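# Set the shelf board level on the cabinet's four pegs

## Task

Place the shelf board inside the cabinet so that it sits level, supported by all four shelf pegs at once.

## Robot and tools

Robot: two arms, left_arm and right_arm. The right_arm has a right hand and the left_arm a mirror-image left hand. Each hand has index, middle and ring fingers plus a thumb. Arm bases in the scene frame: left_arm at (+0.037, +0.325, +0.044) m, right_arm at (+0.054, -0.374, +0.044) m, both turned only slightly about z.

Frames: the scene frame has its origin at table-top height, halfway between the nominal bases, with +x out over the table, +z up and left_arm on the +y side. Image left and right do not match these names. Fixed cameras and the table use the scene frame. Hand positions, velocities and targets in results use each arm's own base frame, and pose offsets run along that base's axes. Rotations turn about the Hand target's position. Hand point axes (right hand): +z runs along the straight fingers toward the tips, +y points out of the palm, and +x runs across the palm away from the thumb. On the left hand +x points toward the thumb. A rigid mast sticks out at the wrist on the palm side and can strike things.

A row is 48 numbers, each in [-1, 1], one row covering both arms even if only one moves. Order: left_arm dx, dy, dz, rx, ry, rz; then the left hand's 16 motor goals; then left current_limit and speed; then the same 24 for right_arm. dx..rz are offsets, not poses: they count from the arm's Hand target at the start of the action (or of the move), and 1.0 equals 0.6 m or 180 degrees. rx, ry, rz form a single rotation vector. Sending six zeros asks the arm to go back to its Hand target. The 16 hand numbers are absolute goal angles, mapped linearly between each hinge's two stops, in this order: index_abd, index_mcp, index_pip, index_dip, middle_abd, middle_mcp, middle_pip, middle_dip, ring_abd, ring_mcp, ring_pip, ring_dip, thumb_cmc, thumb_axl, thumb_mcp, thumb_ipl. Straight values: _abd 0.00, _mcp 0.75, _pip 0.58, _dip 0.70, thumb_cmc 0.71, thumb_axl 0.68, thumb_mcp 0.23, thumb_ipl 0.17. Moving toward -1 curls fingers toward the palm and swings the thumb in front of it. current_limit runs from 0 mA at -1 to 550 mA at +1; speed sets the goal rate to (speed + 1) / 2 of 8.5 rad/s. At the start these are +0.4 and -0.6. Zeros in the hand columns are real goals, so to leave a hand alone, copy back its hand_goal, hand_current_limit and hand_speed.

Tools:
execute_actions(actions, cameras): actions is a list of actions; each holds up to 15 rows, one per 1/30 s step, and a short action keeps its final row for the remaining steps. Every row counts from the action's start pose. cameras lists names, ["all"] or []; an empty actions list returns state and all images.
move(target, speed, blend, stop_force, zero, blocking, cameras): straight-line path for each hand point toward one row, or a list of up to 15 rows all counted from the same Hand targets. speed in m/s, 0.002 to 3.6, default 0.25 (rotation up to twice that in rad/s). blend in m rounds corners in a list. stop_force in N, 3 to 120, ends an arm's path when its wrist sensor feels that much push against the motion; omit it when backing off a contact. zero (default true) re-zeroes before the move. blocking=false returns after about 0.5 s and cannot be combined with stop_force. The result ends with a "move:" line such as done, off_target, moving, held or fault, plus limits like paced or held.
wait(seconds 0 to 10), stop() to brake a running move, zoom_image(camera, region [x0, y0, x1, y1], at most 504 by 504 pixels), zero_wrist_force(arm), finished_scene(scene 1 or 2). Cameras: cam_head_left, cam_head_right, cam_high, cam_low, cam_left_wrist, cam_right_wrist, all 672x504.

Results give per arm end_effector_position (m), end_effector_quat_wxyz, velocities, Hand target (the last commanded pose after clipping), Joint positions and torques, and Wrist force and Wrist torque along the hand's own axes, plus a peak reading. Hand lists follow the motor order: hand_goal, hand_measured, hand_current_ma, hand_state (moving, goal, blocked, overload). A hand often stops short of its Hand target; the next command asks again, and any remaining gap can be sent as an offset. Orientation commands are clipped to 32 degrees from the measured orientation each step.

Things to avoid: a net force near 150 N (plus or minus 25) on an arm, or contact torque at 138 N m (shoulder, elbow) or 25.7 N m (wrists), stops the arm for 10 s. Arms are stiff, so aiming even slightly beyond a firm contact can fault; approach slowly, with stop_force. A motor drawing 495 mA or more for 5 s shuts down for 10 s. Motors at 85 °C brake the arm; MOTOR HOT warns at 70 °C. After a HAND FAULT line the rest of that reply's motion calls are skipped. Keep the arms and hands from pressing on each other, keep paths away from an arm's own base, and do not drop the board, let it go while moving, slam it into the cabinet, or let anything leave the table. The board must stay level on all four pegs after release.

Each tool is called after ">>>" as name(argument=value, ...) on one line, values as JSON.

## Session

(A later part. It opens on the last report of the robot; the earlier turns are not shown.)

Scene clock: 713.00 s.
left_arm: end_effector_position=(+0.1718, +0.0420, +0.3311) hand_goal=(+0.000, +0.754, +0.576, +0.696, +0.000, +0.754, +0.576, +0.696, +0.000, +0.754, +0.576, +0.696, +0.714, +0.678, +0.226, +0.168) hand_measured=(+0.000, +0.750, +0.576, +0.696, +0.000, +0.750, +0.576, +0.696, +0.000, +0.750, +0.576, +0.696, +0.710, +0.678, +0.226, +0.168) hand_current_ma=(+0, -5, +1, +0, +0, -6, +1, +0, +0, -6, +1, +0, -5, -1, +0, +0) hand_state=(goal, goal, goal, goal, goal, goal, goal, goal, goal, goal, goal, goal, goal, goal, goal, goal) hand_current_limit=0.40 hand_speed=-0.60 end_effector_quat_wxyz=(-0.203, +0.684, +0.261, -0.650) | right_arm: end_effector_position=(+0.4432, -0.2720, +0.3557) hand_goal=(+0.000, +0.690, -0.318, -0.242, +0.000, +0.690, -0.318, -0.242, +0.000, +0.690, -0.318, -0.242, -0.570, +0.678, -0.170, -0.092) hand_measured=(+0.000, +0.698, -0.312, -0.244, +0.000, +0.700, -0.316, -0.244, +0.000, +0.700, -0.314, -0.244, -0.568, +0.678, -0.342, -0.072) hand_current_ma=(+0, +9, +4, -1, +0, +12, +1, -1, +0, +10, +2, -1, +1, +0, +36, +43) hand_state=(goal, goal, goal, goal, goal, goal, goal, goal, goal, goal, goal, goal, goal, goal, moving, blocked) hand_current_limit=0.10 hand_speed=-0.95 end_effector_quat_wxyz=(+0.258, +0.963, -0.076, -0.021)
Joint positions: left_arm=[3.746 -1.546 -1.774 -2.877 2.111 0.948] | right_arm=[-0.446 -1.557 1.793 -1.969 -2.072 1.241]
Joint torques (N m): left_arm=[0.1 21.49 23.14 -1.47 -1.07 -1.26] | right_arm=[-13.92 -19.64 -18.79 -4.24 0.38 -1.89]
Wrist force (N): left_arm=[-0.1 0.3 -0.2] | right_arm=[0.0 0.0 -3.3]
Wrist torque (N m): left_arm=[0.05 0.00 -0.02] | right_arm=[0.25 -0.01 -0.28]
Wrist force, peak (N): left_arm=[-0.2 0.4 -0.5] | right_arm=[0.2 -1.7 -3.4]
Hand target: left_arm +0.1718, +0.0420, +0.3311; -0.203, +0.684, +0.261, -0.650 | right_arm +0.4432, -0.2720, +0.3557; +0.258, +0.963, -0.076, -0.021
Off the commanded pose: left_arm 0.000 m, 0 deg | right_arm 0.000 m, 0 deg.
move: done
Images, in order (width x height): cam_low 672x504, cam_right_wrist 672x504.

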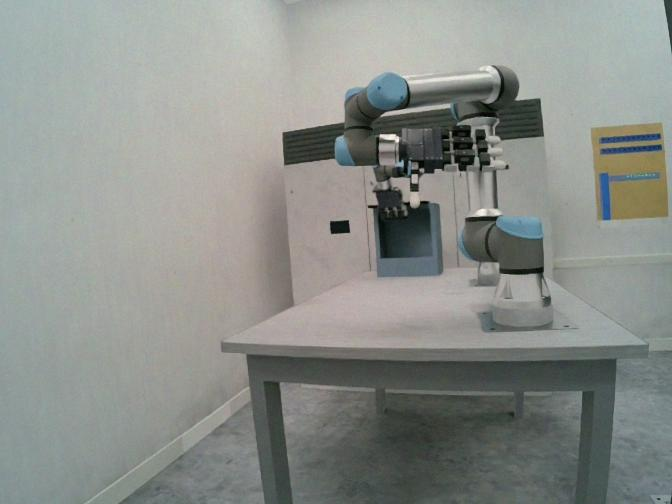

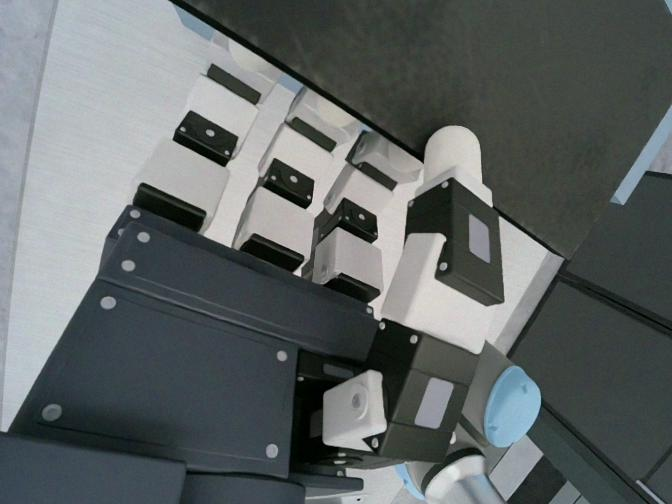

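>>> wait(seconds=1.5, cameras=["cam_right_wrist"])

Scene clock: 718.33 s.
left_arm: end_effector_position=(+0.1718, +0.0420, +0.3311) hand_goal=(+0.000, +0.754, +0.576, +0.696, +0.000, +0.754, +0.576, +0.696, +0.000, +0.754, +0.576, +0.696, +0.714, +0.678, +0.226, +0.168) hand_measured=(+0.000, +0.750, +0.576, +0.696, +0.000, +0.750, +0.576, +0.696, +0.000, +0.750, +0.576, +0.696, +0.710, +0.678, +0.226, +0.168) hand_current_ma=(+0, -5, +1, +0, +0, -6, +1, +0, +0, -6, +1, +0, -5, -1, +0, +0) hand_state=(goal, goal, goal, goal, goal, goal, goal, goal, goal, goal, goal, goal, goal, goal, goal, goal) hand_current_limit=0.40 hand_speed=-0.60 end_effector_quat_wxyz=(-0.203, +0.684, +0.261, -0.650) | right_arm: end_effector_position=(+0.4432, -0.2720, +0.3557) hand_goal=(+0.000, +0.690, -0.318, -0.242, +0.000, +0.690, -0.318, -0.242, +0.000, +0.690, -0.318, -0.242, -0.570, +0.678, -0.170, -0.092) hand_measured=(+0.000, +0.698, -0.312, -0.244, +0.000, +0.700, -0.316, -0.244, +0.000, +0.700, -0.314, -0.244, -0.568, +0.678, -0.180, -0.090) hand_current_ma=(+0, +9, +4, -1, +0, +12, +1, -1, +0, +10, +2, -1, +1, +0, -14, +1) hand_state=(goal, goal, goal, goal, goal, goal, goal, goal, goal, goal, goal, goal, goal, goal, goal, goal) hand_current_limit=0.10 hand_speed=-0.95 end_effector_quat_wxyz=(+0.258, +0.963, -0.076, -0.021)
Joint positions: left_arm=[3.746 -1.546 -1.774 -2.877 2.111 0.948] | right_arm=[-0.446 -1.557 1.793 -1.969 -2.072 1.241]
Joint torques (N m): left_arm=[0.72 21.18 23.11 -1.61 -0.93 -1.25] | right_arm=[-1.97 -20.99 -15.28 -0.86 0.45 -2.08]
Wrist force (N): left_arm=[0.0 0.5 0.0] | right_arm=[0.1 -0.3 -2.9]
Wrist torque (N m): left_arm=[0.06 0.00 -0.01] | right_arm=[0.21 0.01 -0.23]
Wrist force, peak (N): left_arm=[0.1 0.2 -0.6] | right_arm=[0.0 0.0 -3.6]
Hand target: left_arm +0.1718, +0.0420, +0.3311; -0.203, +0.684, +0.261, -0.650 | right_arm +0.4432, -0.2720, +0.3557; +0.258, +0.963, -0.076, -0.021
Off the commanded pose: left_arm 0.000 m, 0 deg | right_arm 0.000 m, 0 deg.
wait: 1.50 s; at rest from the start
Images, in order (width x height): cam_right_wrist 672x504.

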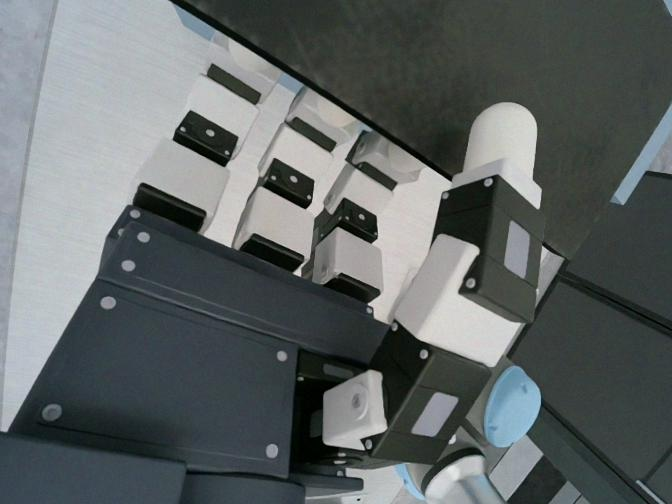

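>>> execute_actions(actions=[[[0,0,0,0,0,0,0,0.754,0.576,0.696,0,0.754,0.576,0.696,0,0.754,0.576,0.696,0.714,0.678,0.226,0.168,0.4,-0.6,0,0,0,0,0,0,0,0.648,-0.25,-0.212,0,0.648,-0.25,-0.212,0,0.648,-0.25,-0.212,-0.571,0.678,-0.17,-0.092,0.1,-0.9]],[[0,0,0,0,0,0,0,0.754,0.576,0.696,0,0.754,0.576,0.696,0,0.754,0.576,0.696,0.714,0.678,0.226,0.168,0.4,-0.6,0,0,0,0,0,0,0,0.603,-0.18,-0.18,0,0.603,-0.18,-0.18,0,0.603,-0.18,-0.18,-0.571,0.678,-0.17,-0.092,0.1,-0.9]],[[0,0,0,0,0,0,0,0.754,0.576,0.696,0,0.754,0.576,0.696,0,0.754,0.576,0.696,0.714,0.678,0.226,0.168,0.4,-0.6,0,0,0,0,0,0,0,0.56,-0.115,-0.148,0,0.56,-0.115,-0.148,0,0.56,-0.115,-0.148,-0.571,0.678,-0.17,-0.092,0.1,-0.9]],[[0,0,0,0,0,0,0,0.754,0.576,0.696,0,0.754,0.576,0.696,0,0.754,0.576,0.696,0.714,0.678,0.226,0.168,0.4,-0.6,0,0,0,0,0,0,0,0.518,-0.048,-0.116,0,0.518,-0.048,-0.116,0,0.518,-0.048,-0.116,-0.571,0.678,-0.17,-0.092,0.1,-0.9]]], cameras=["cam_low","cam_right_wrist"])

>>> zoom_image(camera="cam_low", region=[360, 180, 460, 255])

Scene clock: 729.27 s.
left_arm: end_effector_position=(+0.1718, +0.0420, +0.3311) hand_goal=(+0.000, +0.754, +0.576, +0.696, +0.000, +0.754, +0.576, +0.696, +0.000, +0.754, +0.576, +0.696, +0.714, +0.678, +0.226, +0.168) hand_measured=(+0.000, +0.750, +0.576, +0.696, +0.000, +0.750, +0.576, +0.696, +0.000, +0.750, +0.576, +0.696, +0.710, +0.678, +0.226, +0.168) hand_current_ma=(+0, -5, +1, +0, +0, -6, +1, +0, +0, -6, +1, +0, -5, -1, +0, +0) hand_state=(goal, goal, goal, goal, goal, goal, goal, goal, goal, goal, goal, goal, goal, goal, goal, goal) hand_current_limit=0.40 hand_speed=-0.60 end_effector_quat_wxyz=(-0.203, +0.684, +0.261, -0.650) | right_arm: end_effector_position=(+0.4432, -0.2720, +0.3557) hand_goal=(+0.000, +0.518, -0.048, -0.116, +0.000, +0.518, -0.048, -0.116, +0.000, +0.518, -0.048, -0.116, -0.570, +0.678, -0.170, -0.092) hand_measured=(+0.000, +0.532, -0.048, -0.118, +0.000, +0.536, -0.048, -0.118, +0.000, +0.532, -0.048, -0.118, -0.568, +0.678, -0.180, -0.090) hand_current_ma=(+0, +18, +0, -1, +0, +25, +0, -1, +0, +19, +0, -1, +1, +0, -14, +1) hand_state=(goal, goal, goal, goal, goal, goal, goal, goal, goal, goal, goal, goal, goal, goal, goal, goal) hand_current_limit=0.10 hand_speed=-0.90 end_effector_quat_wxyz=(+0.258, +0.963, -0.076, -0.021)
Joint positions: left_arm=[3.746 -1.546 -1.774 -2.877 2.111 0.948] | right_arm=[-0.446 -1.557 1.793 -1.969 -2.072 1.241]
Joint torques (N m): left_arm=[0.23 21.24 23.15 -1.51 -1.06 -1.02] | right_arm=[10.27 -23.37 -15.75 -0.99 0.36 -2.04]
Wrist force (N): left_arm=[0.0 0.1 -0.4] | right_arm=[-0.4 -0.3 -2.6]
Wrist torque (N m): left_arm=[0.05 0.00 -0.01] | right_arm=[0.21 0.06 -0.27]
Wrist force, peak (N): left_arm=[-0.4 0.3 -0.4] | right_arm=[-0.1 -0.6 -3.2]
Hand target: left_arm +0.1718, +0.0420, +0.3311; -0.203, +0.684, +0.261, -0.650 | right_arm +0.4432, -0.2720, +0.3557; +0.258, +0.963, -0.076, -0.021
Off the commanded pose: left_arm 0.000 m, 0 deg | right_arm 0.000 m, 0 deg.
Images, in order (width x height): cam_low 672x504, cam_right_wrist 672x504.

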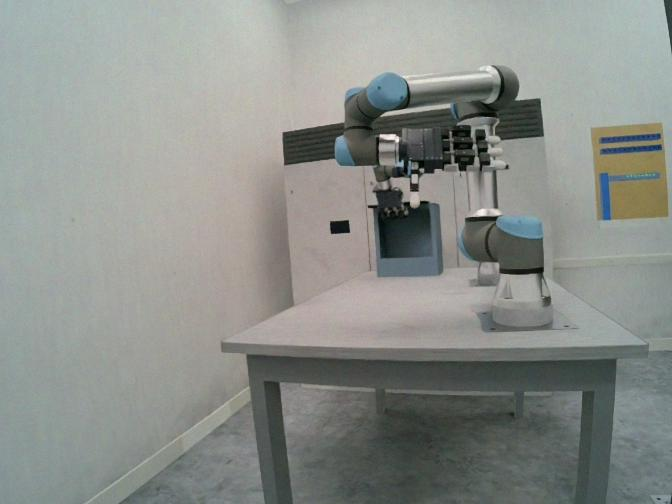

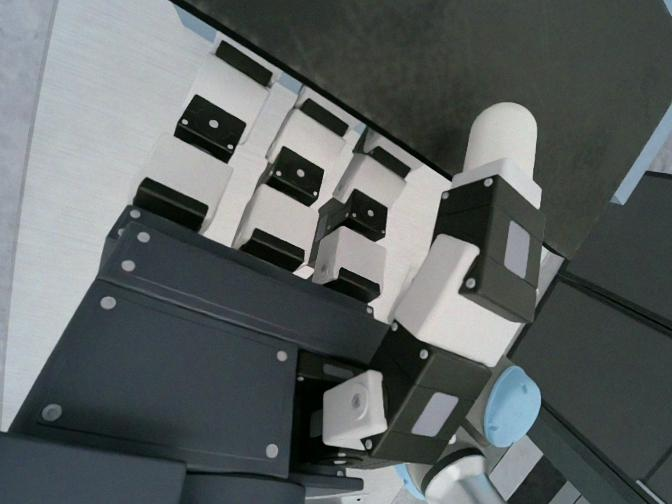

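Scaled by 5.040 from the camera's 672x504 image, which has a finer 960x720 frame.

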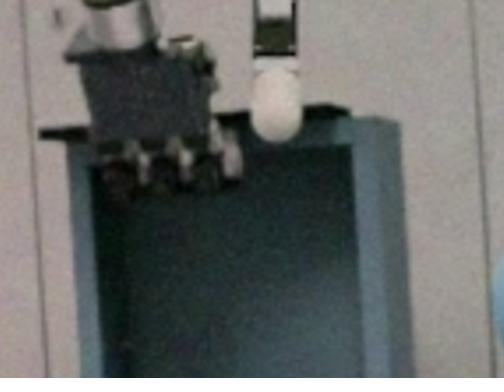

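>>> move(target=[[0,0,0,0,0,0,0,0.754,0.576,0.696,0,0.754,0.576,0.696,0,0.754,0.576,0.696,0.714,0.678,0.226,0.168,0.4,-0.6,-0.0026,-0.0165,0,0,0,0,0,0.518,-0.048,-0.116,0,0.518,-0.048,-0.116,0,0.518,-0.048,-0.116,-0.571,0.678,-0.17,-0.092,0.1,-0.9]], speed=0.02, stop_force=5, cameras=["cam_right_wrist"])

Scene clock: 734.90 s.
left_arm: end_effector_position=(+0.1718, +0.0420, +0.3311) hand_goal=(+0.000, +0.754, +0.576, +0.696, +0.000, +0.754, +0.576, +0.696, +0.000, +0.754, +0.576, +0.696, +0.714, +0.678, +0.226, +0.168) hand_measured=(+0.000, +0.750, +0.576, +0.696, +0.000, +0.750, +0.576, +0.696, +0.000, +0.750, +0.576, +0.696, +0.710, +0.678, +0.226, +0.168) hand_current_ma=(+0, -5, +1, +0, +0, -6, +1, +0, +0, -6, +1, +0, -5, -1, +0, +0) hand_state=(goal, goal, goal, goal, goal, goal, goal, goal, goal, goal, goal, goal, goal, goal, goal, goal) hand_current_limit=0.40 hand_speed=-0.60 end_effector_quat_wxyz=(-0.203, +0.684, +0.261, -0.650) | right_arm: end_effector_position=(+0.4416, -0.2819, +0.3557) hand_goal=(+0.000, +0.518, -0.048, -0.116, +0.000, +0.518, -0.048, -0.116, +0.000, +0.518, -0.048, -0.116, -0.570, +0.678, -0.170, -0.092) hand_measured=(+0.000, +0.532, -0.048, -0.118, +0.000, +0.536, -0.048, -0.118, +0.000, +0.532, -0.048, -0.118, -0.568, +0.678, -0.180, -0.090) hand_current_ma=(+0, +18, +0, -1, +0, +25, +0, -1, +0, +19, +0, -1, +1, +0, -14, +1) hand_state=(goal, goal, goal, goal, goal, goal, goal, goal, goal, goal, goal, goal, goal, goal, goal, goal) hand_current_limit=0.10 hand_speed=-0.90 end_effector_quat_wxyz=(+0.258, +0.963, -0.076, -0.021)
Joint positions: left_arm=[3.746 -1.546 -1.774 -2.877 2.111 0.948] | right_arm=[-0.466 -1.555 1.794 -1.983 -2.069 1.219]
Joint torques (N m): left_arm=[0.53 21.35 24.39 -1.47 -1 -1.33] | right_arm=[13.15 -25.93 -15.5 -0.4 -2.74 1.9]
Wrist force (N): left_arm=[-0.1 0.1 -0.1] | right_arm=[0.0 -0.3 -2.6]
Wrist torque (N m): left_arm=[0.03 0.01 -0.02] | right_arm=[0.23 0.02 -0.20]
Wrist force, peak (N): left_arm=[-0.4 0.6 0.0] | right_arm=[-0.1 -0.2 -3.2]
Hand target: left_arm +0.1718, +0.0420, +0.3311; -0.203, +0.684, +0.261, -0.650 | right_arm +0.4416, -0.2819, +0.3557; +0.258, +0.963, -0.076, -0.021
Off the commanded pose: left_arm 0.000 m, 0 deg | right_arm 0.000 m, 0 deg.
move: done
Images, in order (width x height): cam_right_wrist 672x504.

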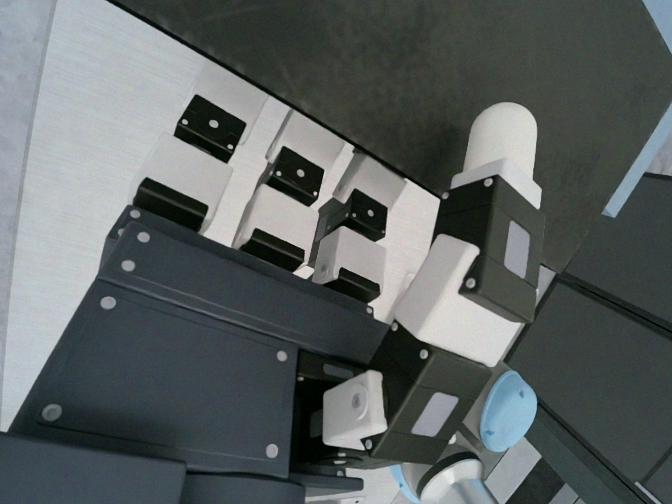

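>>> move(target=[[0,0,0,0,0,0,0,0.754,0.576,0.696,0,0.754,0.576,0.696,0,0.754,0.576,0.696,0.714,0.678,0.226,0.168,0.4,-0.6,0,0,0,0,0,0,0,0.518,-0.048,-0.116,0,0.518,-0.048,-0.116,0,0.518,-0.048,-0.116,-0.571,0.678,-0.4,-0.092,0.1,-0.95]], speed=0.02)

>>> wait(seconds=1)

>>> move(target=[[0,0,0,0,0,0,0,0.754,0.576,0.696,0,0.754,0.576,0.696,0,0.754,0.576,0.696,0.714,0.678,0.226,0.168,0.4,-0.6,0,0,0,0,0,0,0,0.475,-0.06,-0.13,0,0.475,-0.06,-0.13,0,0.475,-0.06,-0.13,-0.571,0.678,-0.45,-0.092,0.1,-0.95]], speed=0.02, cameras=["cam_right_wrist"])

Scene clock: 746.93 s.
left_arm: end_effector_position=(+0.1718, +0.0420, +0.3311) hand_goal=(+0.000, +0.754, +0.576, +0.696, +0.000, +0.754, +0.576, +0.696, +0.000, +0.754, +0.576, +0.696, +0.714, +0.678, +0.226, +0.168) hand_measured=(+0.000, +0.750, +0.576, +0.696, +0.000, +0.750, +0.576, +0.696, +0.000, +0.750, +0.576, +0.696, +0.710, +0.678, +0.226, +0.168) hand_current_ma=(+0, -5, +1, +0, +0, -6, +1, +0, +0, -6, +1, +0, -5, -1, +0, +0) hand_state=(goal, goal, goal, goal, goal, goal, goal, goal, goal, goal, goal, goal, goal, goal, goal, goal) hand_current_limit=0.40 hand_speed=-0.60 end_effector_quat_wxyz=(-0.203, +0.684, +0.261, -0.650) | right_arm: end_effector_position=(+0.4416, -0.2819, +0.3557) hand_goal=(+0.000, +0.518, -0.048, -0.116, +0.000, +0.518, -0.048, -0.116, +0.000, +0.518, -0.048, -0.116, -0.570, +0.678, -0.400, -0.092) hand_measured=(+0.000, +0.532, -0.042, -0.118, +0.000, +0.536, -0.048, -0.118, +0.000, +0.532, -0.046, -0.118, -0.568, +0.678, -0.368, -0.084) hand_current_ma=(+0, +18, +4, -1, +0, +25, +0, -1, +0, +19, +1, -1, +1, +0, +79, +10) hand_state=(goal, goal, goal, goal, goal, goal, goal, goal, goal, goal, goal, goal, goal, goal, blocked, goal) hand_current_limit=0.10 hand_speed=-0.95 end_effector_quat_wxyz=(+0.258, +0.963, -0.076, -0.021)
Joint positions: left_arm=[3.746 -1.546 -1.774 -2.877 2.111 0.948] | right_arm=[-0.466 -1.555 1.794 -1.983 -2.069 1.219]
Joint torques (N m): left_arm=[0.82 21.06 24.14 -1.63 -1 -1.29] | right_arm=[13.36 -27.2 -26.13 -0.44 -2.73 1.92]
Wrist force (N): left_arm=[-0.2 0.1 -0.2] | right_arm=[0.0 -0.5 -3.0]
Wrist torque (N m): left_arm=[0.03 0.02 -0.03] | right_arm=[0.27 0.00 -0.22]
Wrist force, peak (N): left_arm=[-0.2 0.8 0.0] | right_arm=[0.2 0.8 -3.5]
Hand target: left_arm +0.1718, +0.0420, +0.3311; -0.203, +0.684, +0.261, -0.650 | right_arm +0.4416, -0.2819, +0.3557; +0.258, +0.963, -0.076, -0.021
Off the commanded pose: left_arm 0.000 m, 0 deg | right_arm 0.000 m, 0 deg.
move: done

Scene clock: 747.93 s.
left_arm: end_effector_position=(+0.1718, +0.0420, +0.3311) hand_goal=(+0.000, +0.754, +0.576, +0.696, +0.000, +0.754, +0.576, +0.696, +0.000, +0.754, +0.576, +0.696, +0.714, +0.678, +0.226, +0.168) hand_measured=(+0.000, +0.750, +0.576, +0.696, +0.000, +0.750, +0.576, +0.696, +0.000, +0.750, +0.576, +0.696, +0.710, +0.678, +0.226, +0.168) hand_current_ma=(+0, -5, +1, +0, +0, -6, +1, +0, +0, -6, +1, +0, -5, -1, +0, +0) hand_state=(goal, goal, goal, goal, goal, goal, goal, goal, goal, goal, goal, goal, goal, goal, goal, goal) hand_current_limit=0.40 hand_speed=-0.60 end_effector_quat_wxyz=(-0.203, +0.684, +0.261, -0.650) | right_arm: end_effector_position=(+0.4416, -0.2819, +0.3557) hand_goal=(+0.000, +0.518, -0.048, -0.116, +0.000, +0.518, -0.048, -0.116, +0.000, +0.518, -0.048, -0.116, -0.570, +0.678, -0.400, -0.092) hand_measured=(+0.000, +0.532, -0.042, -0.118, +0.000, +0.536, -0.048, -0.118, +0.000, +0.532, -0.046, -0.118, -0.568, +0.678, -0.368, -0.084) hand_current_ma=(+0, +18, +4, -1, +0, +25, +0, -1, +0, +19, +1, -1, +1, +0, +79, +10) hand_state=(goal, goal, goal, goal, goal, goal, goal, goal, goal, goal, goal, goal, goal, goal, blocked, goal) hand_current_limit=0.10 hand_speed=-0.95 end_effector_quat_wxyz=(+0.258, +0.963, -0.076, -0.021)
Joint positions: left_arm=[3.746 -1.546 -1.774 -2.877 2.111 0.948] | right_arm=[-0.466 -1.555 1.794 -1.983 -2.069 1.219]
Joint torques (N m): left_arm=[0.47 21.25 24.19 -1.58 -1.21 -1.26] | right_arm=[12.88 -26.57 -28.38 -0.55 -2.79 1.94]
Wrist force (N): left_arm=[-0.3 0.3 -0.1] | right_arm=[0.0 -0.4 -2.8]
Wrist torque (N m): left_arm=[0.05 0.02 -0.04] | right_arm=[0.24 -0.01 -0.22]
Wrist force, peak (N): left_arm=[-0.4 0.2 -0.2] | right_arm=[0.1 -0.8 -2.9]
Hand target: left_arm +0.1718, +0.0420, +0.3311; -0.203, +0.684, +0.261, -0.650 | right_arm +0.4416, -0.2819, +0.3557; +0.258, +0.963, -0.076, -0.021
Off the commanded pose: left_arm 0.000 m, 0 deg | right_arm 0.000 m, 0 deg.
wait: 1.00 s; at rest by 0.17 s

Scene clock: 748.43 s.
left_arm: end_effector_position=(+0.1718, +0.0420, +0.3311) hand_goal=(+0.000, +0.754, +0.576, +0.696, +0.000, +0.754, +0.576, +0.696, +0.000, +0.754, +0.576, +0.696, +0.714, +0.678, +0.226, +0.168) hand_measured=(+0.000, +0.750, +0.576, +0.696, +0.000, +0.750, +0.576, +0.696, +0.000, +0.750, +0.576, +0.696, +0.710, +0.678, +0.226, +0.168) hand_current_ma=(+0, -5, +1, +0, +0, -6, +1, +0, +0, -6, +1, +0, -5, -1, +0, +0) hand_state=(goal, goal, goal, goal, goal, goal, goal, goal, goal, goal, goal, goal, goal, goal, goal, goal) hand_current_limit=0.40 hand_speed=-0.60 end_effector_quat_wxyz=(-0.203, +0.684, +0.261, -0.650) | right_arm: end_effector_position=(+0.4416, -0.2819, +0.3557) hand_goal=(+0.000, +0.476, -0.060, -0.130, +0.000, +0.476, -0.060, -0.130, +0.000, +0.476, -0.060, -0.130, -0.570, +0.678, -0.450, -0.092) hand_measured=(+0.000, +0.532, -0.042, -0.120, +0.000, +0.534, -0.048, -0.122, +0.000, +0.532, -0.046, -0.122, -0.568, +0.678, -0.382, -0.074) hand_current_ma=(+0, +133, +22, +9, +0, +141, +14, +8, +0, +130, +16, +8, +1, +0, +237, +33) hand_state=(goal, blocked, goal, goal, goal, blocked, goal, goal, goal, blocked, goal, goal, goal, goal, blocked, goal) hand_current_limit=0.10 hand_speed=-0.95 end_effector_quat_wxyz=(+0.258, +0.963, -0.076, -0.021)
Joint positions: left_arm=[3.746 -1.546 -1.774 -2.877 2.111 0.948] | right_arm=[-0.466 -1.555 1.794 -1.983 -2.069 1.219]
Joint torques (N m): left_arm=[-0.3 21.49 24.22 -1.48 -1.1 -1.19] | right_arm=[13.22 -27.37 -29.99 -1.05 -2.76 1.83]
Wrist force (N): left_arm=[-0.1 0.3 -0.2] | right_arm=[0.2 -1.7 -0.7]
Wrist torque (N m): left_arm=[0.05 0.00 -0.01] | right_arm=[0.33 -0.10 -0.28]
Wrist force, peak (N): left_arm=[0.0 0.5 -0.1] | right_arm=[0.0 -0.1 -2.8]
Hand target: left_arm +0.1718, +0.0420, +0.3311; -0.203, +0.684, +0.261, -0.650 | right_arm +0.4416, -0.2819, +0.3557; +0.258, +0.963, -0.076, -0.021
Off the commanded pose: left_arm 0.000 m, 0 deg | right_arm 0.000 m, 0 deg.
move: done
Images, in order (width x height): cam_right_wrist 672x504.

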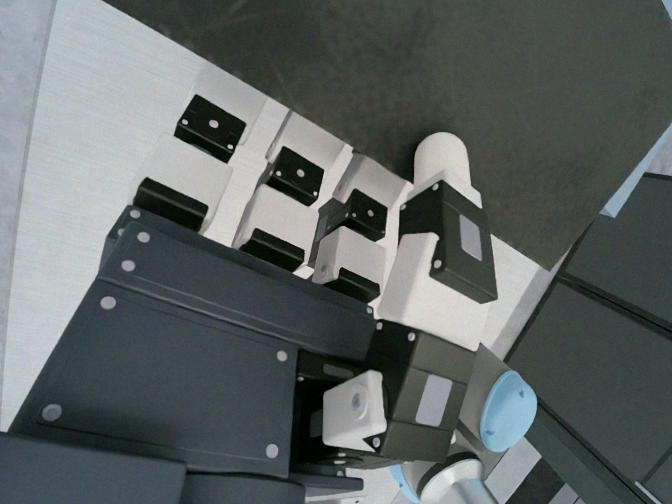

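>>> move(target=[[0,0,0,0,0,0,0,0.754,0.576,0.696,0,0.754,0.576,0.696,0,0.754,0.576,0.696,0.714,0.678,0.226,0.168,0.4,-0.6,0.0092,0.0576,0,0,0,0,0,0.475,-0.06,-0.13,0,0.475,-0.06,-0.13,0,0.475,-0.06,-0.13,-0.571,0.678,-0.45,-0.092,0.1,-0.95]], speed=0.03, cameras=["cam_right_wrist","cam_low","cam_high"])

>>> zoom_image(camera="cam_low", region=[360, 180, 460, 255])

>>> zoom_image(camera="cam_high", region=[40, 30, 220, 165])

Scene clock: 756.87 s.
left_arm: end_effector_position=(+0.1718, +0.0420, +0.3311) hand_goal=(+0.000, +0.754, +0.576, +0.696, +0.000, +0.754, +0.576, +0.696, +0.000, +0.754, +0.576, +0.696, +0.714, +0.678, +0.226, +0.168) hand_measured=(+0.000, +0.750, +0.576, +0.696, +0.000, +0.750, +0.576, +0.696, +0.000, +0.750, +0.576, +0.696, +0.710, +0.678, +0.226, +0.168) hand_current_ma=(+0, -5, +1, +0, +0, -6, +1, +0, +0, -6, +1, +0, -5, -1, +0, +0) hand_state=(goal, goal, goal, goal, goal, goal, goal, goal, goal, goal, goal, goal, goal, goal, goal, goal) hand_current_limit=0.40 hand_speed=-0.60 end_effector_quat_wxyz=(-0.203, +0.684, +0.261, -0.650) | right_arm: end_effector_position=(+0.4472, -0.2472, +0.3557) hand_goal=(+0.000, +0.476, -0.060, -0.130, +0.000, +0.476, -0.060, -0.130, +0.000, +0.476, -0.060, -0.130, -0.570, +0.678, -0.450, -0.092) hand_measured=(+0.000, +0.532, -0.034, -0.122, +0.000, +0.534, -0.042, -0.122, +0.000, +0.532, -0.044, -0.122, -0.568, +0.678, -0.382, -0.072) hand_current_ma=(+0, +133, +42, +8, +0, +141, +23, +8, +0, +130, +21, +8, +1, +0, +235, +40) hand_state=(goal, blocked, blocked, goal, goal, blocked, goal, goal, goal, blocked, goal, goal, goal, goal, blocked, goal) hand_current_limit=0.10 hand_speed=-0.95 end_effector_quat_wxyz=(+0.258, +0.963, -0.076, -0.021) end_effector_velocity=(+0.000, -0.001, +0.000) end_effector_angular_velocity=(+0.000, +0.001, +0.004)
Joint positions: left_arm=[3.746 -1.546 -1.774 -2.877 2.111 0.948] | right_arm=[-0.396 -1.559 1.788 -1.935 -2.079 1.297]
Joint velocities: left_arm=[within noise] | right_arm=[-0.001 0 0 -0.002 0 -0.006]
Joint torques (N m): left_arm=[0.55 21.36 24.69 -1.58 -1.18 -1.18] | right_arm=[-12.77 -29.57 -32.01 -4.88 -2.96 -2.21]
Wrist force (N): left_arm=[-0.3 0.1 -0.3] | right_arm=[0.0 -2.1 0.2]
Wrist torque (N m): left_arm=[0.03 0.02 -0.03] | right_arm=[0.39 -0.05 -0.32]
Wrist force, peak (N): left_arm=[-0.3 0.6 -0.1] | right_arm=[-0.1 -2.5 0.2]
Hand target: left_arm +0.1718, +0.0420, +0.3311; -0.203, +0.684, +0.261, -0.650 | right_arm +0.4472, -0.2473, +0.3557; +0.258, +0.963, -0.076, -0.021
Off the commanded pose: left_arm 0.000 m, 0 deg | right_arm 0.000 m, 0 deg.
move: done
Images, in order (width x height): cam_high 672x504, cam_low 672x504, cam_right_wrist 672x504.

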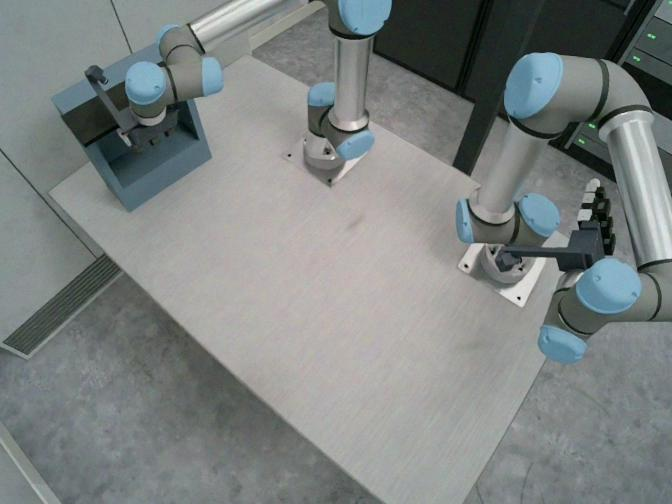

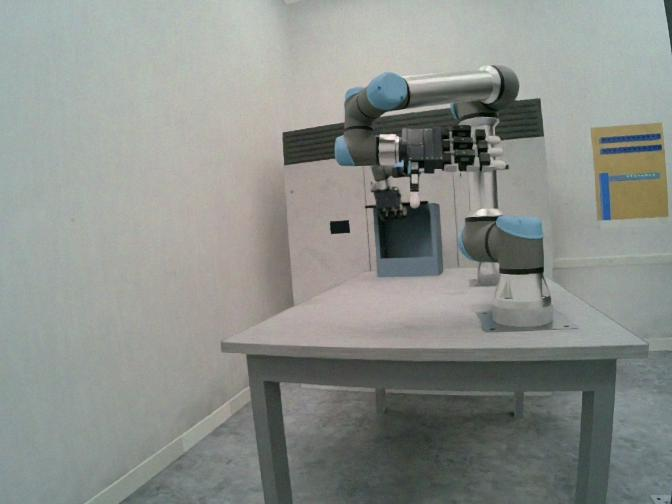

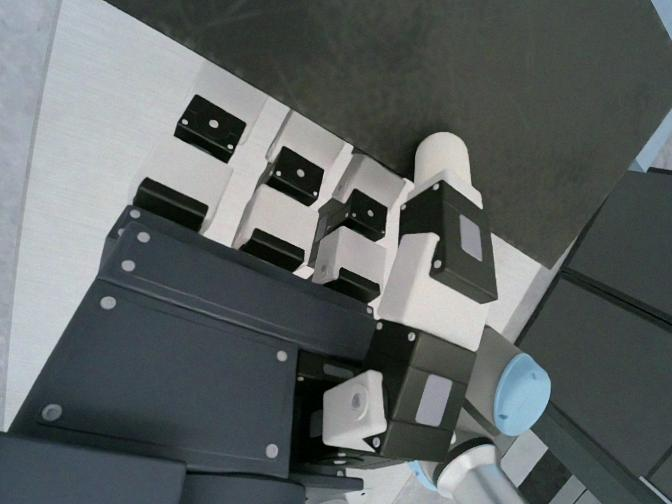

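Scaled by 5.040 from the camera's 672x504 image, which has a finer 960x720 frame.

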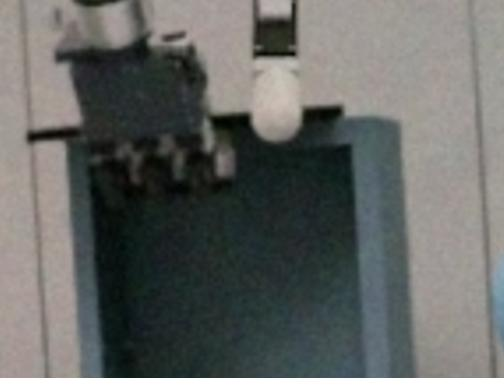

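Scaled by 2.800 from the camera's 672x504 image, which has a finer 960x720 frame.

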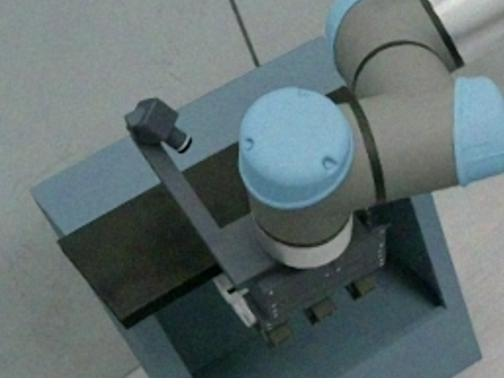

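>>> execute_actions(actions=[[[0,0,0,0,0,0,0,0.754,0.576,0.696,0,0.754,0.576,0.696,0,0.754,0.576,0.696,0.714,0.678,0.226,0.168,0.4,-0.6,0,0,0,0,0,0,0,0.518,-0.045,-0.122,0,0.518,-0.045,-0.122,0,0.518,-0.045,-0.122,-0.571,0.678,-0.34,-0.092,0.1,-0.9]],[[0,0,0,0,0,0,0,0.754,0.576,0.696,0,0.754,0.576,0.696,0,0.754,0.576,0.696,0.714,0.678,0.226,0.168,0.4,-0.6,0,0,0,0,0,0,0,0.451,0.034,-0.03,0,0.451,0.034,-0.03,0,0.451,0.034,-0.03,-0.571,0.678,-0.34,-0.092,0.1,-0.9]],[[0,0,0,0,0,0,0,0.754,0.576,0.696,0,0.754,0.576,0.696,0,0.754,0.576,0.696,0.714,0.678,0.226,0.168,0.4,-0.6,0,0,0,0,0,0,0,0.384,0.111,0.061,0,0.384,0.111,0.061,0,0.384,0.111,0.061,-0.571,0.678,-0.34,-0.092,0.1,-0.9]]], cameras=["cam_low","cam_right_wrist"])

>>> zoom_image(camera="cam_low", region=[360, 180, 460, 255])

Scene clock: 771.10 s.
left_arm: end_effector_position=(+0.1718, +0.0420, +0.3311) hand_goal=(+0.000, +0.754, +0.576, +0.696, +0.000, +0.754, +0.576, +0.696, +0.000, +0.754, +0.576, +0.696, +0.714, +0.678, +0.226, +0.168) hand_measured=(+0.000, +0.750, +0.576, +0.696, +0.000, +0.750, +0.576, +0.696, +0.000, +0.750, +0.576, +0.696, +0.710, +0.678, +0.226, +0.168) hand_current_ma=(+0, -5, +1, +0, +0, -6, +1, +0, +0, -6, +1, +0, -5, -1, +0, +0) hand_state=(goal, goal, goal, goal, goal, goal, goal, goal, goal, goal, goal, goal, goal, goal, goal, goal) hand_current_limit=0.40 hand_speed=-0.60 end_effector_quat_wxyz=(-0.203, +0.684, +0.261, -0.650) | right_arm: end_effector_position=(+0.4472, -0.2473, +0.3557) hand_goal=(+0.000, +0.384, +0.112, +0.062, +0.000, +0.384, +0.112, +0.062, +0.000, +0.384, +0.112, +0.062, -0.570, +0.678, -0.340, -0.092) hand_measured=(+0.000, +0.422, +0.120, +0.062, +0.000, +0.422, +0.116, +0.062, +0.000, +0.420, +0.116, +0.062, -0.568, +0.678, -0.350, -0.090) hand_current_ma=(+0, +73, +6, +0, +0, +75, +3, +0, +0, +69, +3, +0, +1, +0, -13, +1) hand_state=(goal, blocked, goal, goal, goal, blocked, goal, goal, goal, blocked, goal, goal, goal, goal, goal, goal) hand_current_limit=0.10 hand_speed=-0.90 end_effector_quat_wxyz=(+0.258, +0.963, -0.076, -0.021)
Joint positions: left_arm=[3.746 -1.546 -1.774 -2.877 2.111 0.948] | right_arm=[-0.397 -1.559 1.788 -1.935 -2.079 1.297]
Joint torques (N m): left_arm=[-0.19 21.09 24.13 -1.49 -1.27 -1.15] | right_arm=[-12.98 -22.88 -15.52 -2.52 -0.32 -2.24]
Wrist force (N): left_arm=[-0.1 -0.1 -0.2] | right_arm=[0.0 -1.8 -1.4]
Wrist torque (N m): left_arm=[0.00 0.01 -0.02] | right_arm=[0.33 0.00 -0.27]
Wrist force, peak (N): left_arm=[-0.3 0.1 -0.6] | right_arm=[-0.1 -1.9 -1.7]
Hand target: left_arm +0.1718, +0.0420, +0.3311; -0.203, +0.684, +0.261, -0.650 | right_arm +0.4472, -0.2473, +0.3557; +0.258, +0.963, -0.076, -0.021
Off the commanded pose: left_arm 0.000 m, 0 deg | right_arm 0.000 m, 0 deg.
Images, in order (width x height): cam_low 672x504, cam_right_wrist 672x504.

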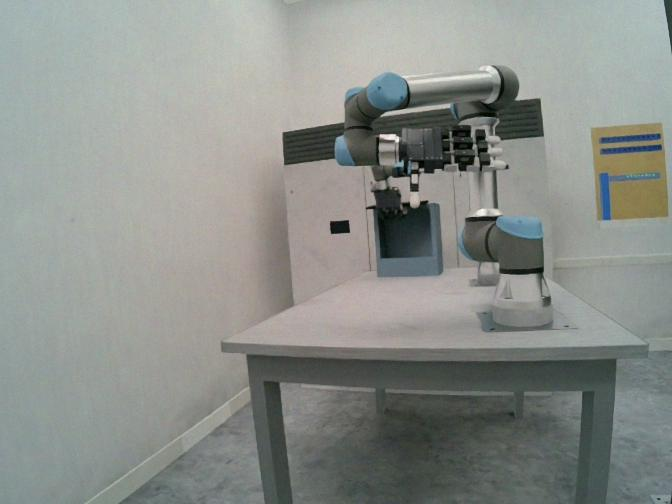

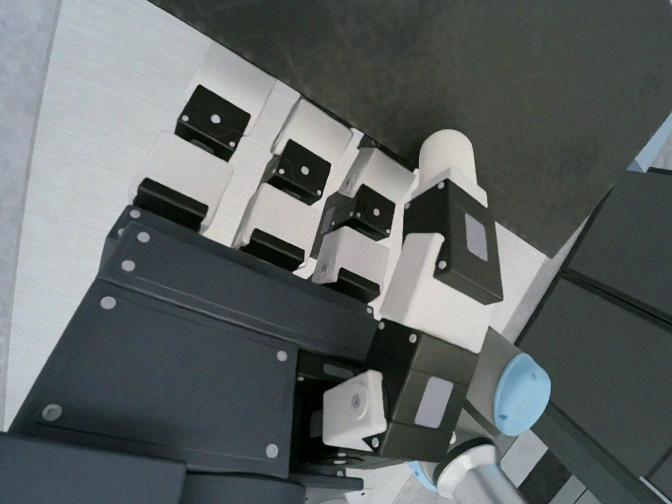

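Scaled by 5.040 from the camera's 672x504 image, which has a finer 960x720 frame.

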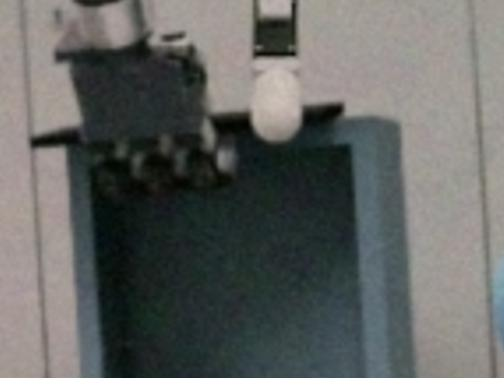

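>>> execute_actions(actions=[[[0,0,0,0,0,0,0,0.754,0.576,0.696,0,0.754,0.576,0.696,0,0.754,0.576,0.696,0.714,0.678,0.226,0.168,0.4,-0.6,0,0,0,0,0,0,0,0.305,0.188,0.151,0,0.305,0.188,0.151,0,0.305,0.188,0.151,-0.571,0.678,-0.34,-0.092,0.1,-0.9]],[[0,0,0,0,0,0,0,0.754,0.576,0.696,0,0.754,0.576,0.696,0,0.754,0.576,0.696,0.714,0.678,0.226,0.168,0.4,-0.6,0,0,0,0,0,0,0,0.24,0.266,0.242,0,0.24,0.266,0.242,0,0.24,0.266,0.242,-0.571,0.678,-0.34,-0.092,0.1,-0.9]],[[0,0,0,0,0,0,0,0.754,0.576,0.696,0,0.754,0.576,0.696,0,0.754,0.576,0.696,0.714,0.678,0.226,0.168,0.4,-0.6,0,0,0,0,0,0,0,0.172,0.343,0.333,0,0.172,0.343,0.333,0,0.172,0.343,0.333,-0.571,0.678,-0.34,-0.092,0.1,-0.9]]], cameras=["cam_low","cam_right_wrist","cam_high"])

>>> zoom_image(camera="cam_low", region=[360, 180, 460, 255])

Scene clock: 779.27 s.
left_arm: end_effector_position=(+0.1718, +0.0420, +0.3311) hand_goal=(+0.000, +0.754, +0.576, +0.696, +0.000, +0.754, +0.576, +0.696, +0.000, +0.754, +0.576, +0.696, +0.714, +0.678, +0.226, +0.168) hand_measured=(+0.000, +0.750, +0.576, +0.696, +0.000, +0.750, +0.576, +0.696, +0.000, +0.750, +0.576, +0.696, +0.710, +0.678, +0.226, +0.168) hand_current_ma=(+0, -5, +1, +0, +0, -6, +1, +0, +0, -6, +1, +0, -5, -1, +0, +0) hand_state=(goal, goal, goal, goal, goal, goal, goal, goal, goal, goal, goal, goal, goal, goal, goal, goal) hand_current_limit=0.40 hand_speed=-0.60 end_effector_quat_wxyz=(-0.203, +0.684, +0.261, -0.650) | right_arm: end_effector_position=(+0.4472, -0.2473, +0.3557) hand_goal=(+0.000, +0.172, +0.344, +0.334, +0.000, +0.172, +0.344, +0.334, +0.000, +0.172, +0.344, +0.334, -0.570, +0.678, -0.340, -0.092) hand_measured=(+0.000, +0.216, +0.356, +0.336, +0.000, +0.218, +0.350, +0.334, +0.000, +0.214, +0.352, +0.336, -0.568, +0.678, -0.350, -0.090) hand_current_ma=(+0, +93, +11, +1, +0, +97, +6, +0, +0, +88, +6, +1, +1, +0, -13, +1) hand_state=(goal, blocked, goal, goal, goal, blocked, goal, goal, goal, blocked, goal, goal, goal, goal, goal, goal) hand_current_limit=0.10 hand_speed=-0.90 end_effector_quat_wxyz=(+0.258, +0.963, -0.076, -0.021)
Joint positions: left_arm=[3.746 -1.546 -1.774 -2.877 2.111 0.948] | right_arm=[-0.397 -1.559 1.788 -1.935 -2.079 1.297]
Joint torques (N m): left_arm=[0.08 21.76 24.15 -1.51 -1.19 -1.27] | right_arm=[-7.06 -24.84 -15.66 -1.11 -0.44 -2]
Wrist force (N): left_arm=[0.1 0.1 -0.1] | right_arm=[-0.2 -2.3 -1.4]
Wrist torque (N m): left_arm=[0.02 -0.02 0.00] | right_arm=[0.37 0.03 -0.29]
Wrist force, peak (N): left_arm=[-0.5 0.4 -0.2] | right_arm=[0.2 -2.0 -1.9]
Hand target: left_arm +0.1718, +0.0420, +0.3311; -0.203, +0.684, +0.261, -0.650 | right_arm +0.4472, -0.2473, +0.3557; +0.258, +0.963, -0.076, -0.021
Off the commanded pose: left_arm 0.000 m, 0 deg | right_arm 0.000 m, 0 deg.
Images, in order (width x height): cam_high 672x504, cam_low 672x504, cam_right_wrist 672x504.

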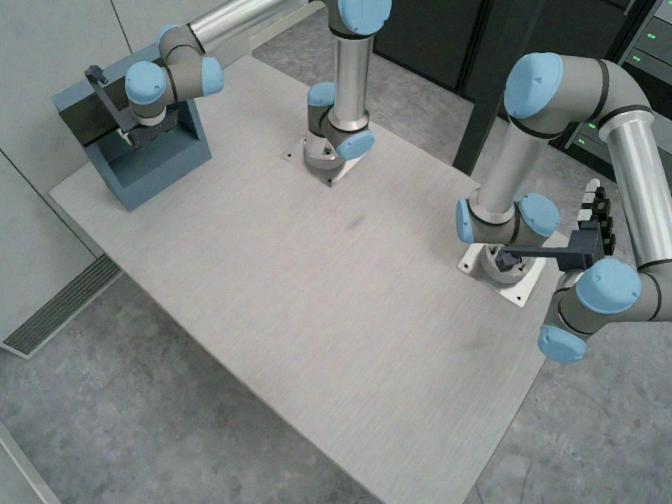

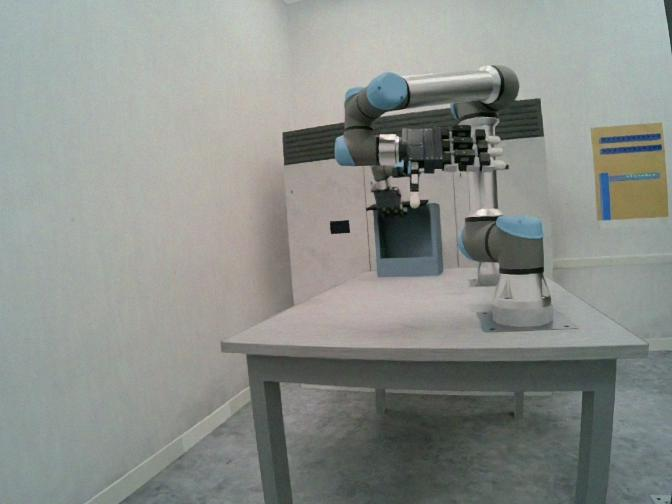

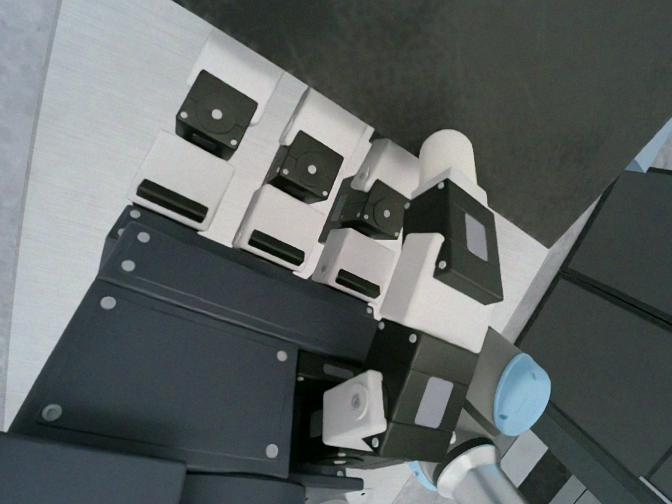

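Scaled by 5.040 from the camera's 672x504 image, which has a finer 960x720 frame.

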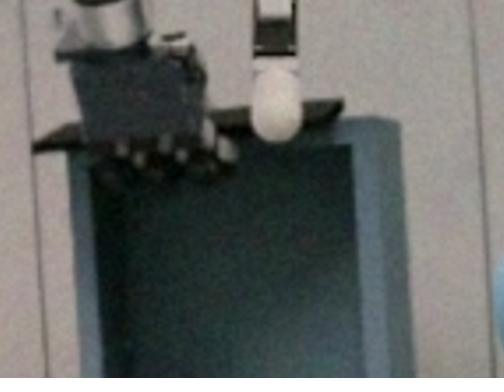

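>>> execute_actions(actions=[[[0,0,0,0,0,0,0,0.754,0.576,0.696,0,0.754,0.576,0.696,0,0.754,0.576,0.696,0.714,0.678,0.226,0.168,0.4,-0.6,0.0008,0.005,0,0,0,0,0,0.11,0.401,0.42,0,0.11,0.401,0.42,0,0.11,0.401,0.42,-0.571,0.678,-0.3,-0.092,0.2,-0.9]],[[0,0,0,0,0,0,0,0.754,0.576,0.696,0,0.754,0.576,0.696,0,0.754,0.576,0.696,0.714,0.678,0.226,0.168,0.4,-0.6,0,0,0,0,0,0,0,0.042,0.453,0.507,0,0.042,0.453,0.507,0,0.042,0.453,0.507,-0.571,0.678,-0.28,-0.092,0.2,-0.9]],[[0,0,0,0,0,0,0,0.754,0.576,0.696,0,0.754,0.576,0.696,0,0.754,0.576,0.696,0.714,0.678,0.226,0.168,0.4,-0.6,0,0,0,0,0,0,0,-0.03,0.504,0.594,0,-0.03,0.504,0.594,0,-0.03,0.504,0.594,-0.571,0.678,-0.25,-0.092,0.2,-0.9]]], cameras=["cam_low","cam_right_wrist","cam_high"])

>>> zoom_image(camera="cam_low", region=[360, 180, 460, 255])

Scene clock: 793.43 s.
left_arm: end_effector_position=(+0.1718, +0.0420, +0.3311) hand_goal=(+0.000, +0.754, +0.576, +0.696, +0.000, +0.754, +0.576, +0.696, +0.000, +0.754, +0.576, +0.696, +0.714, +0.678, +0.226, +0.168) hand_measured=(+0.000, +0.750, +0.576, +0.696, +0.000, +0.750, +0.576, +0.696, +0.000, +0.750, +0.576, +0.696, +0.710, +0.678, +0.226, +0.168) hand_current_ma=(+0, -5, +1, +0, +0, -6, +1, +0, +0, -6, +1, +0, -5, -1, +0, +0) hand_state=(goal, goal, goal, goal, goal, goal, goal, goal, goal, goal, goal, goal, goal, goal, goal, goal) hand_current_limit=0.40 hand_speed=-0.60 end_effector_quat_wxyz=(-0.203, +0.684, +0.261, -0.650) | right_arm: end_effector_position=(+0.4476, -0.2443, +0.3557) hand_goal=(+0.000, -0.030, +0.504, +0.594, +0.000, -0.030, +0.504, +0.594, +0.000, -0.030, +0.504, +0.594, -0.570, +0.678, -0.250, -0.092) hand_measured=(+0.000, +0.018, +0.516, +0.598, +0.000, +0.022, +0.512, +0.596, +0.000, +0.020, +0.512, +0.598, -0.568, +0.678, -0.260, -0.090) hand_current_ma=(+0, +105, +13, +2, +0, +117, +6, +1, +0, +110, +8, +2, +1, +0, -14, +1) hand_state=(goal, blocked, goal, goal, goal, blocked, goal, goal, goal, blocked, goal, goal, goal, goal, goal, goal) hand_current_limit=0.20 hand_speed=-0.90 end_effector_quat_wxyz=(+0.258, +0.963, -0.076, -0.021)
Joint positions: left_arm=[3.746 -1.546 -1.774 -2.877 2.111 0.948] | right_arm=[-0.391 -1.559 1.788 -1.931 -2.08 1.304]
Joint torques (N m): left_arm=[0 21.43 24.86 -1.58 -1.42 -1.14] | right_arm=[-14.08 -31.89 -34.37 -4.6 -3.4 -2.12]
Wrist force (N): left_arm=[0.0 0.3 -0.3] | right_arm=[0.2 -1.5 -0.9]
Wrist torque (N m): left_arm=[0.07 0.00 -0.02] | right_arm=[0.45 -0.03 -0.24]
Wrist force, peak (N): left_arm=[-0.3 0.4 -0.3] | right_arm=[-0.1 -2.0 -1.6]
Hand target: left_arm +0.1718, +0.0420, +0.3311; -0.203, +0.684, +0.261, -0.650 | right_arm +0.4476, -0.2443, +0.3557; +0.258, +0.963, -0.076, -0.021
Off the commanded pose: left_arm 0.000 m, 0 deg | right_arm 0.000 m, 0 deg.
Images, in order (width x height): cam_high 672x504, cam_low 672x504, cam_right_wrist 672x504.

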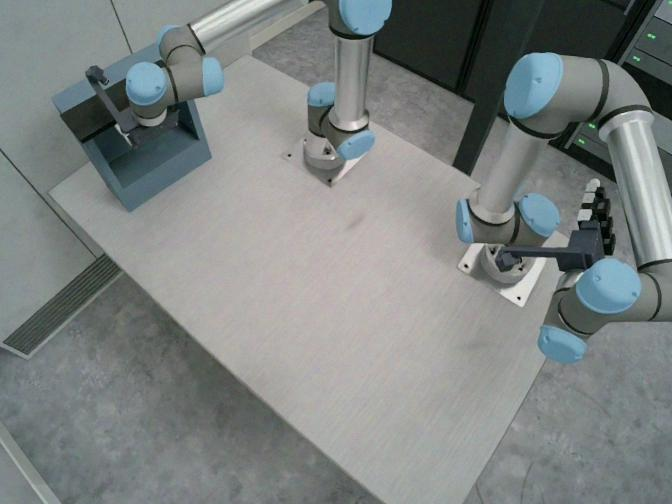

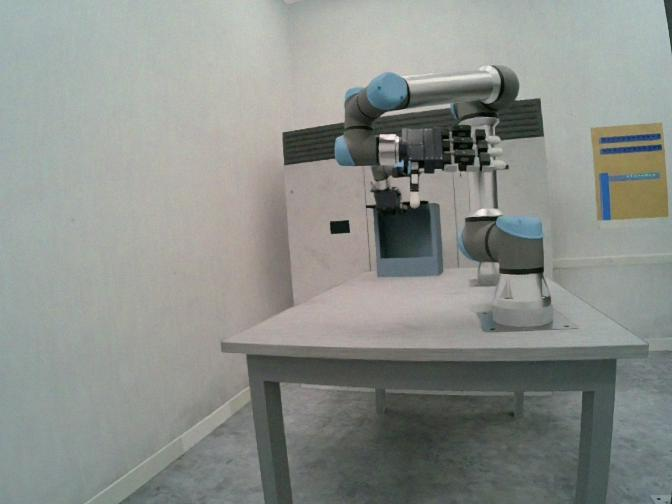

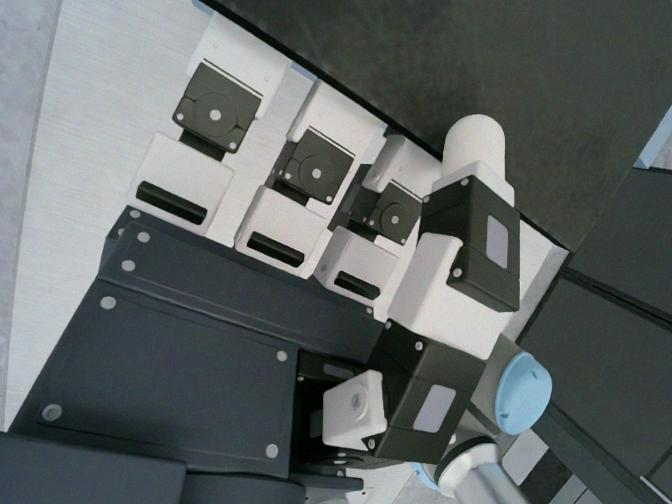

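Scaled by 5.040 from the camera's 672x504 image, which has a finer 960x720 frame.

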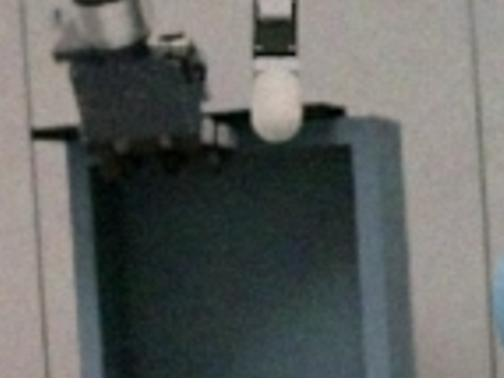

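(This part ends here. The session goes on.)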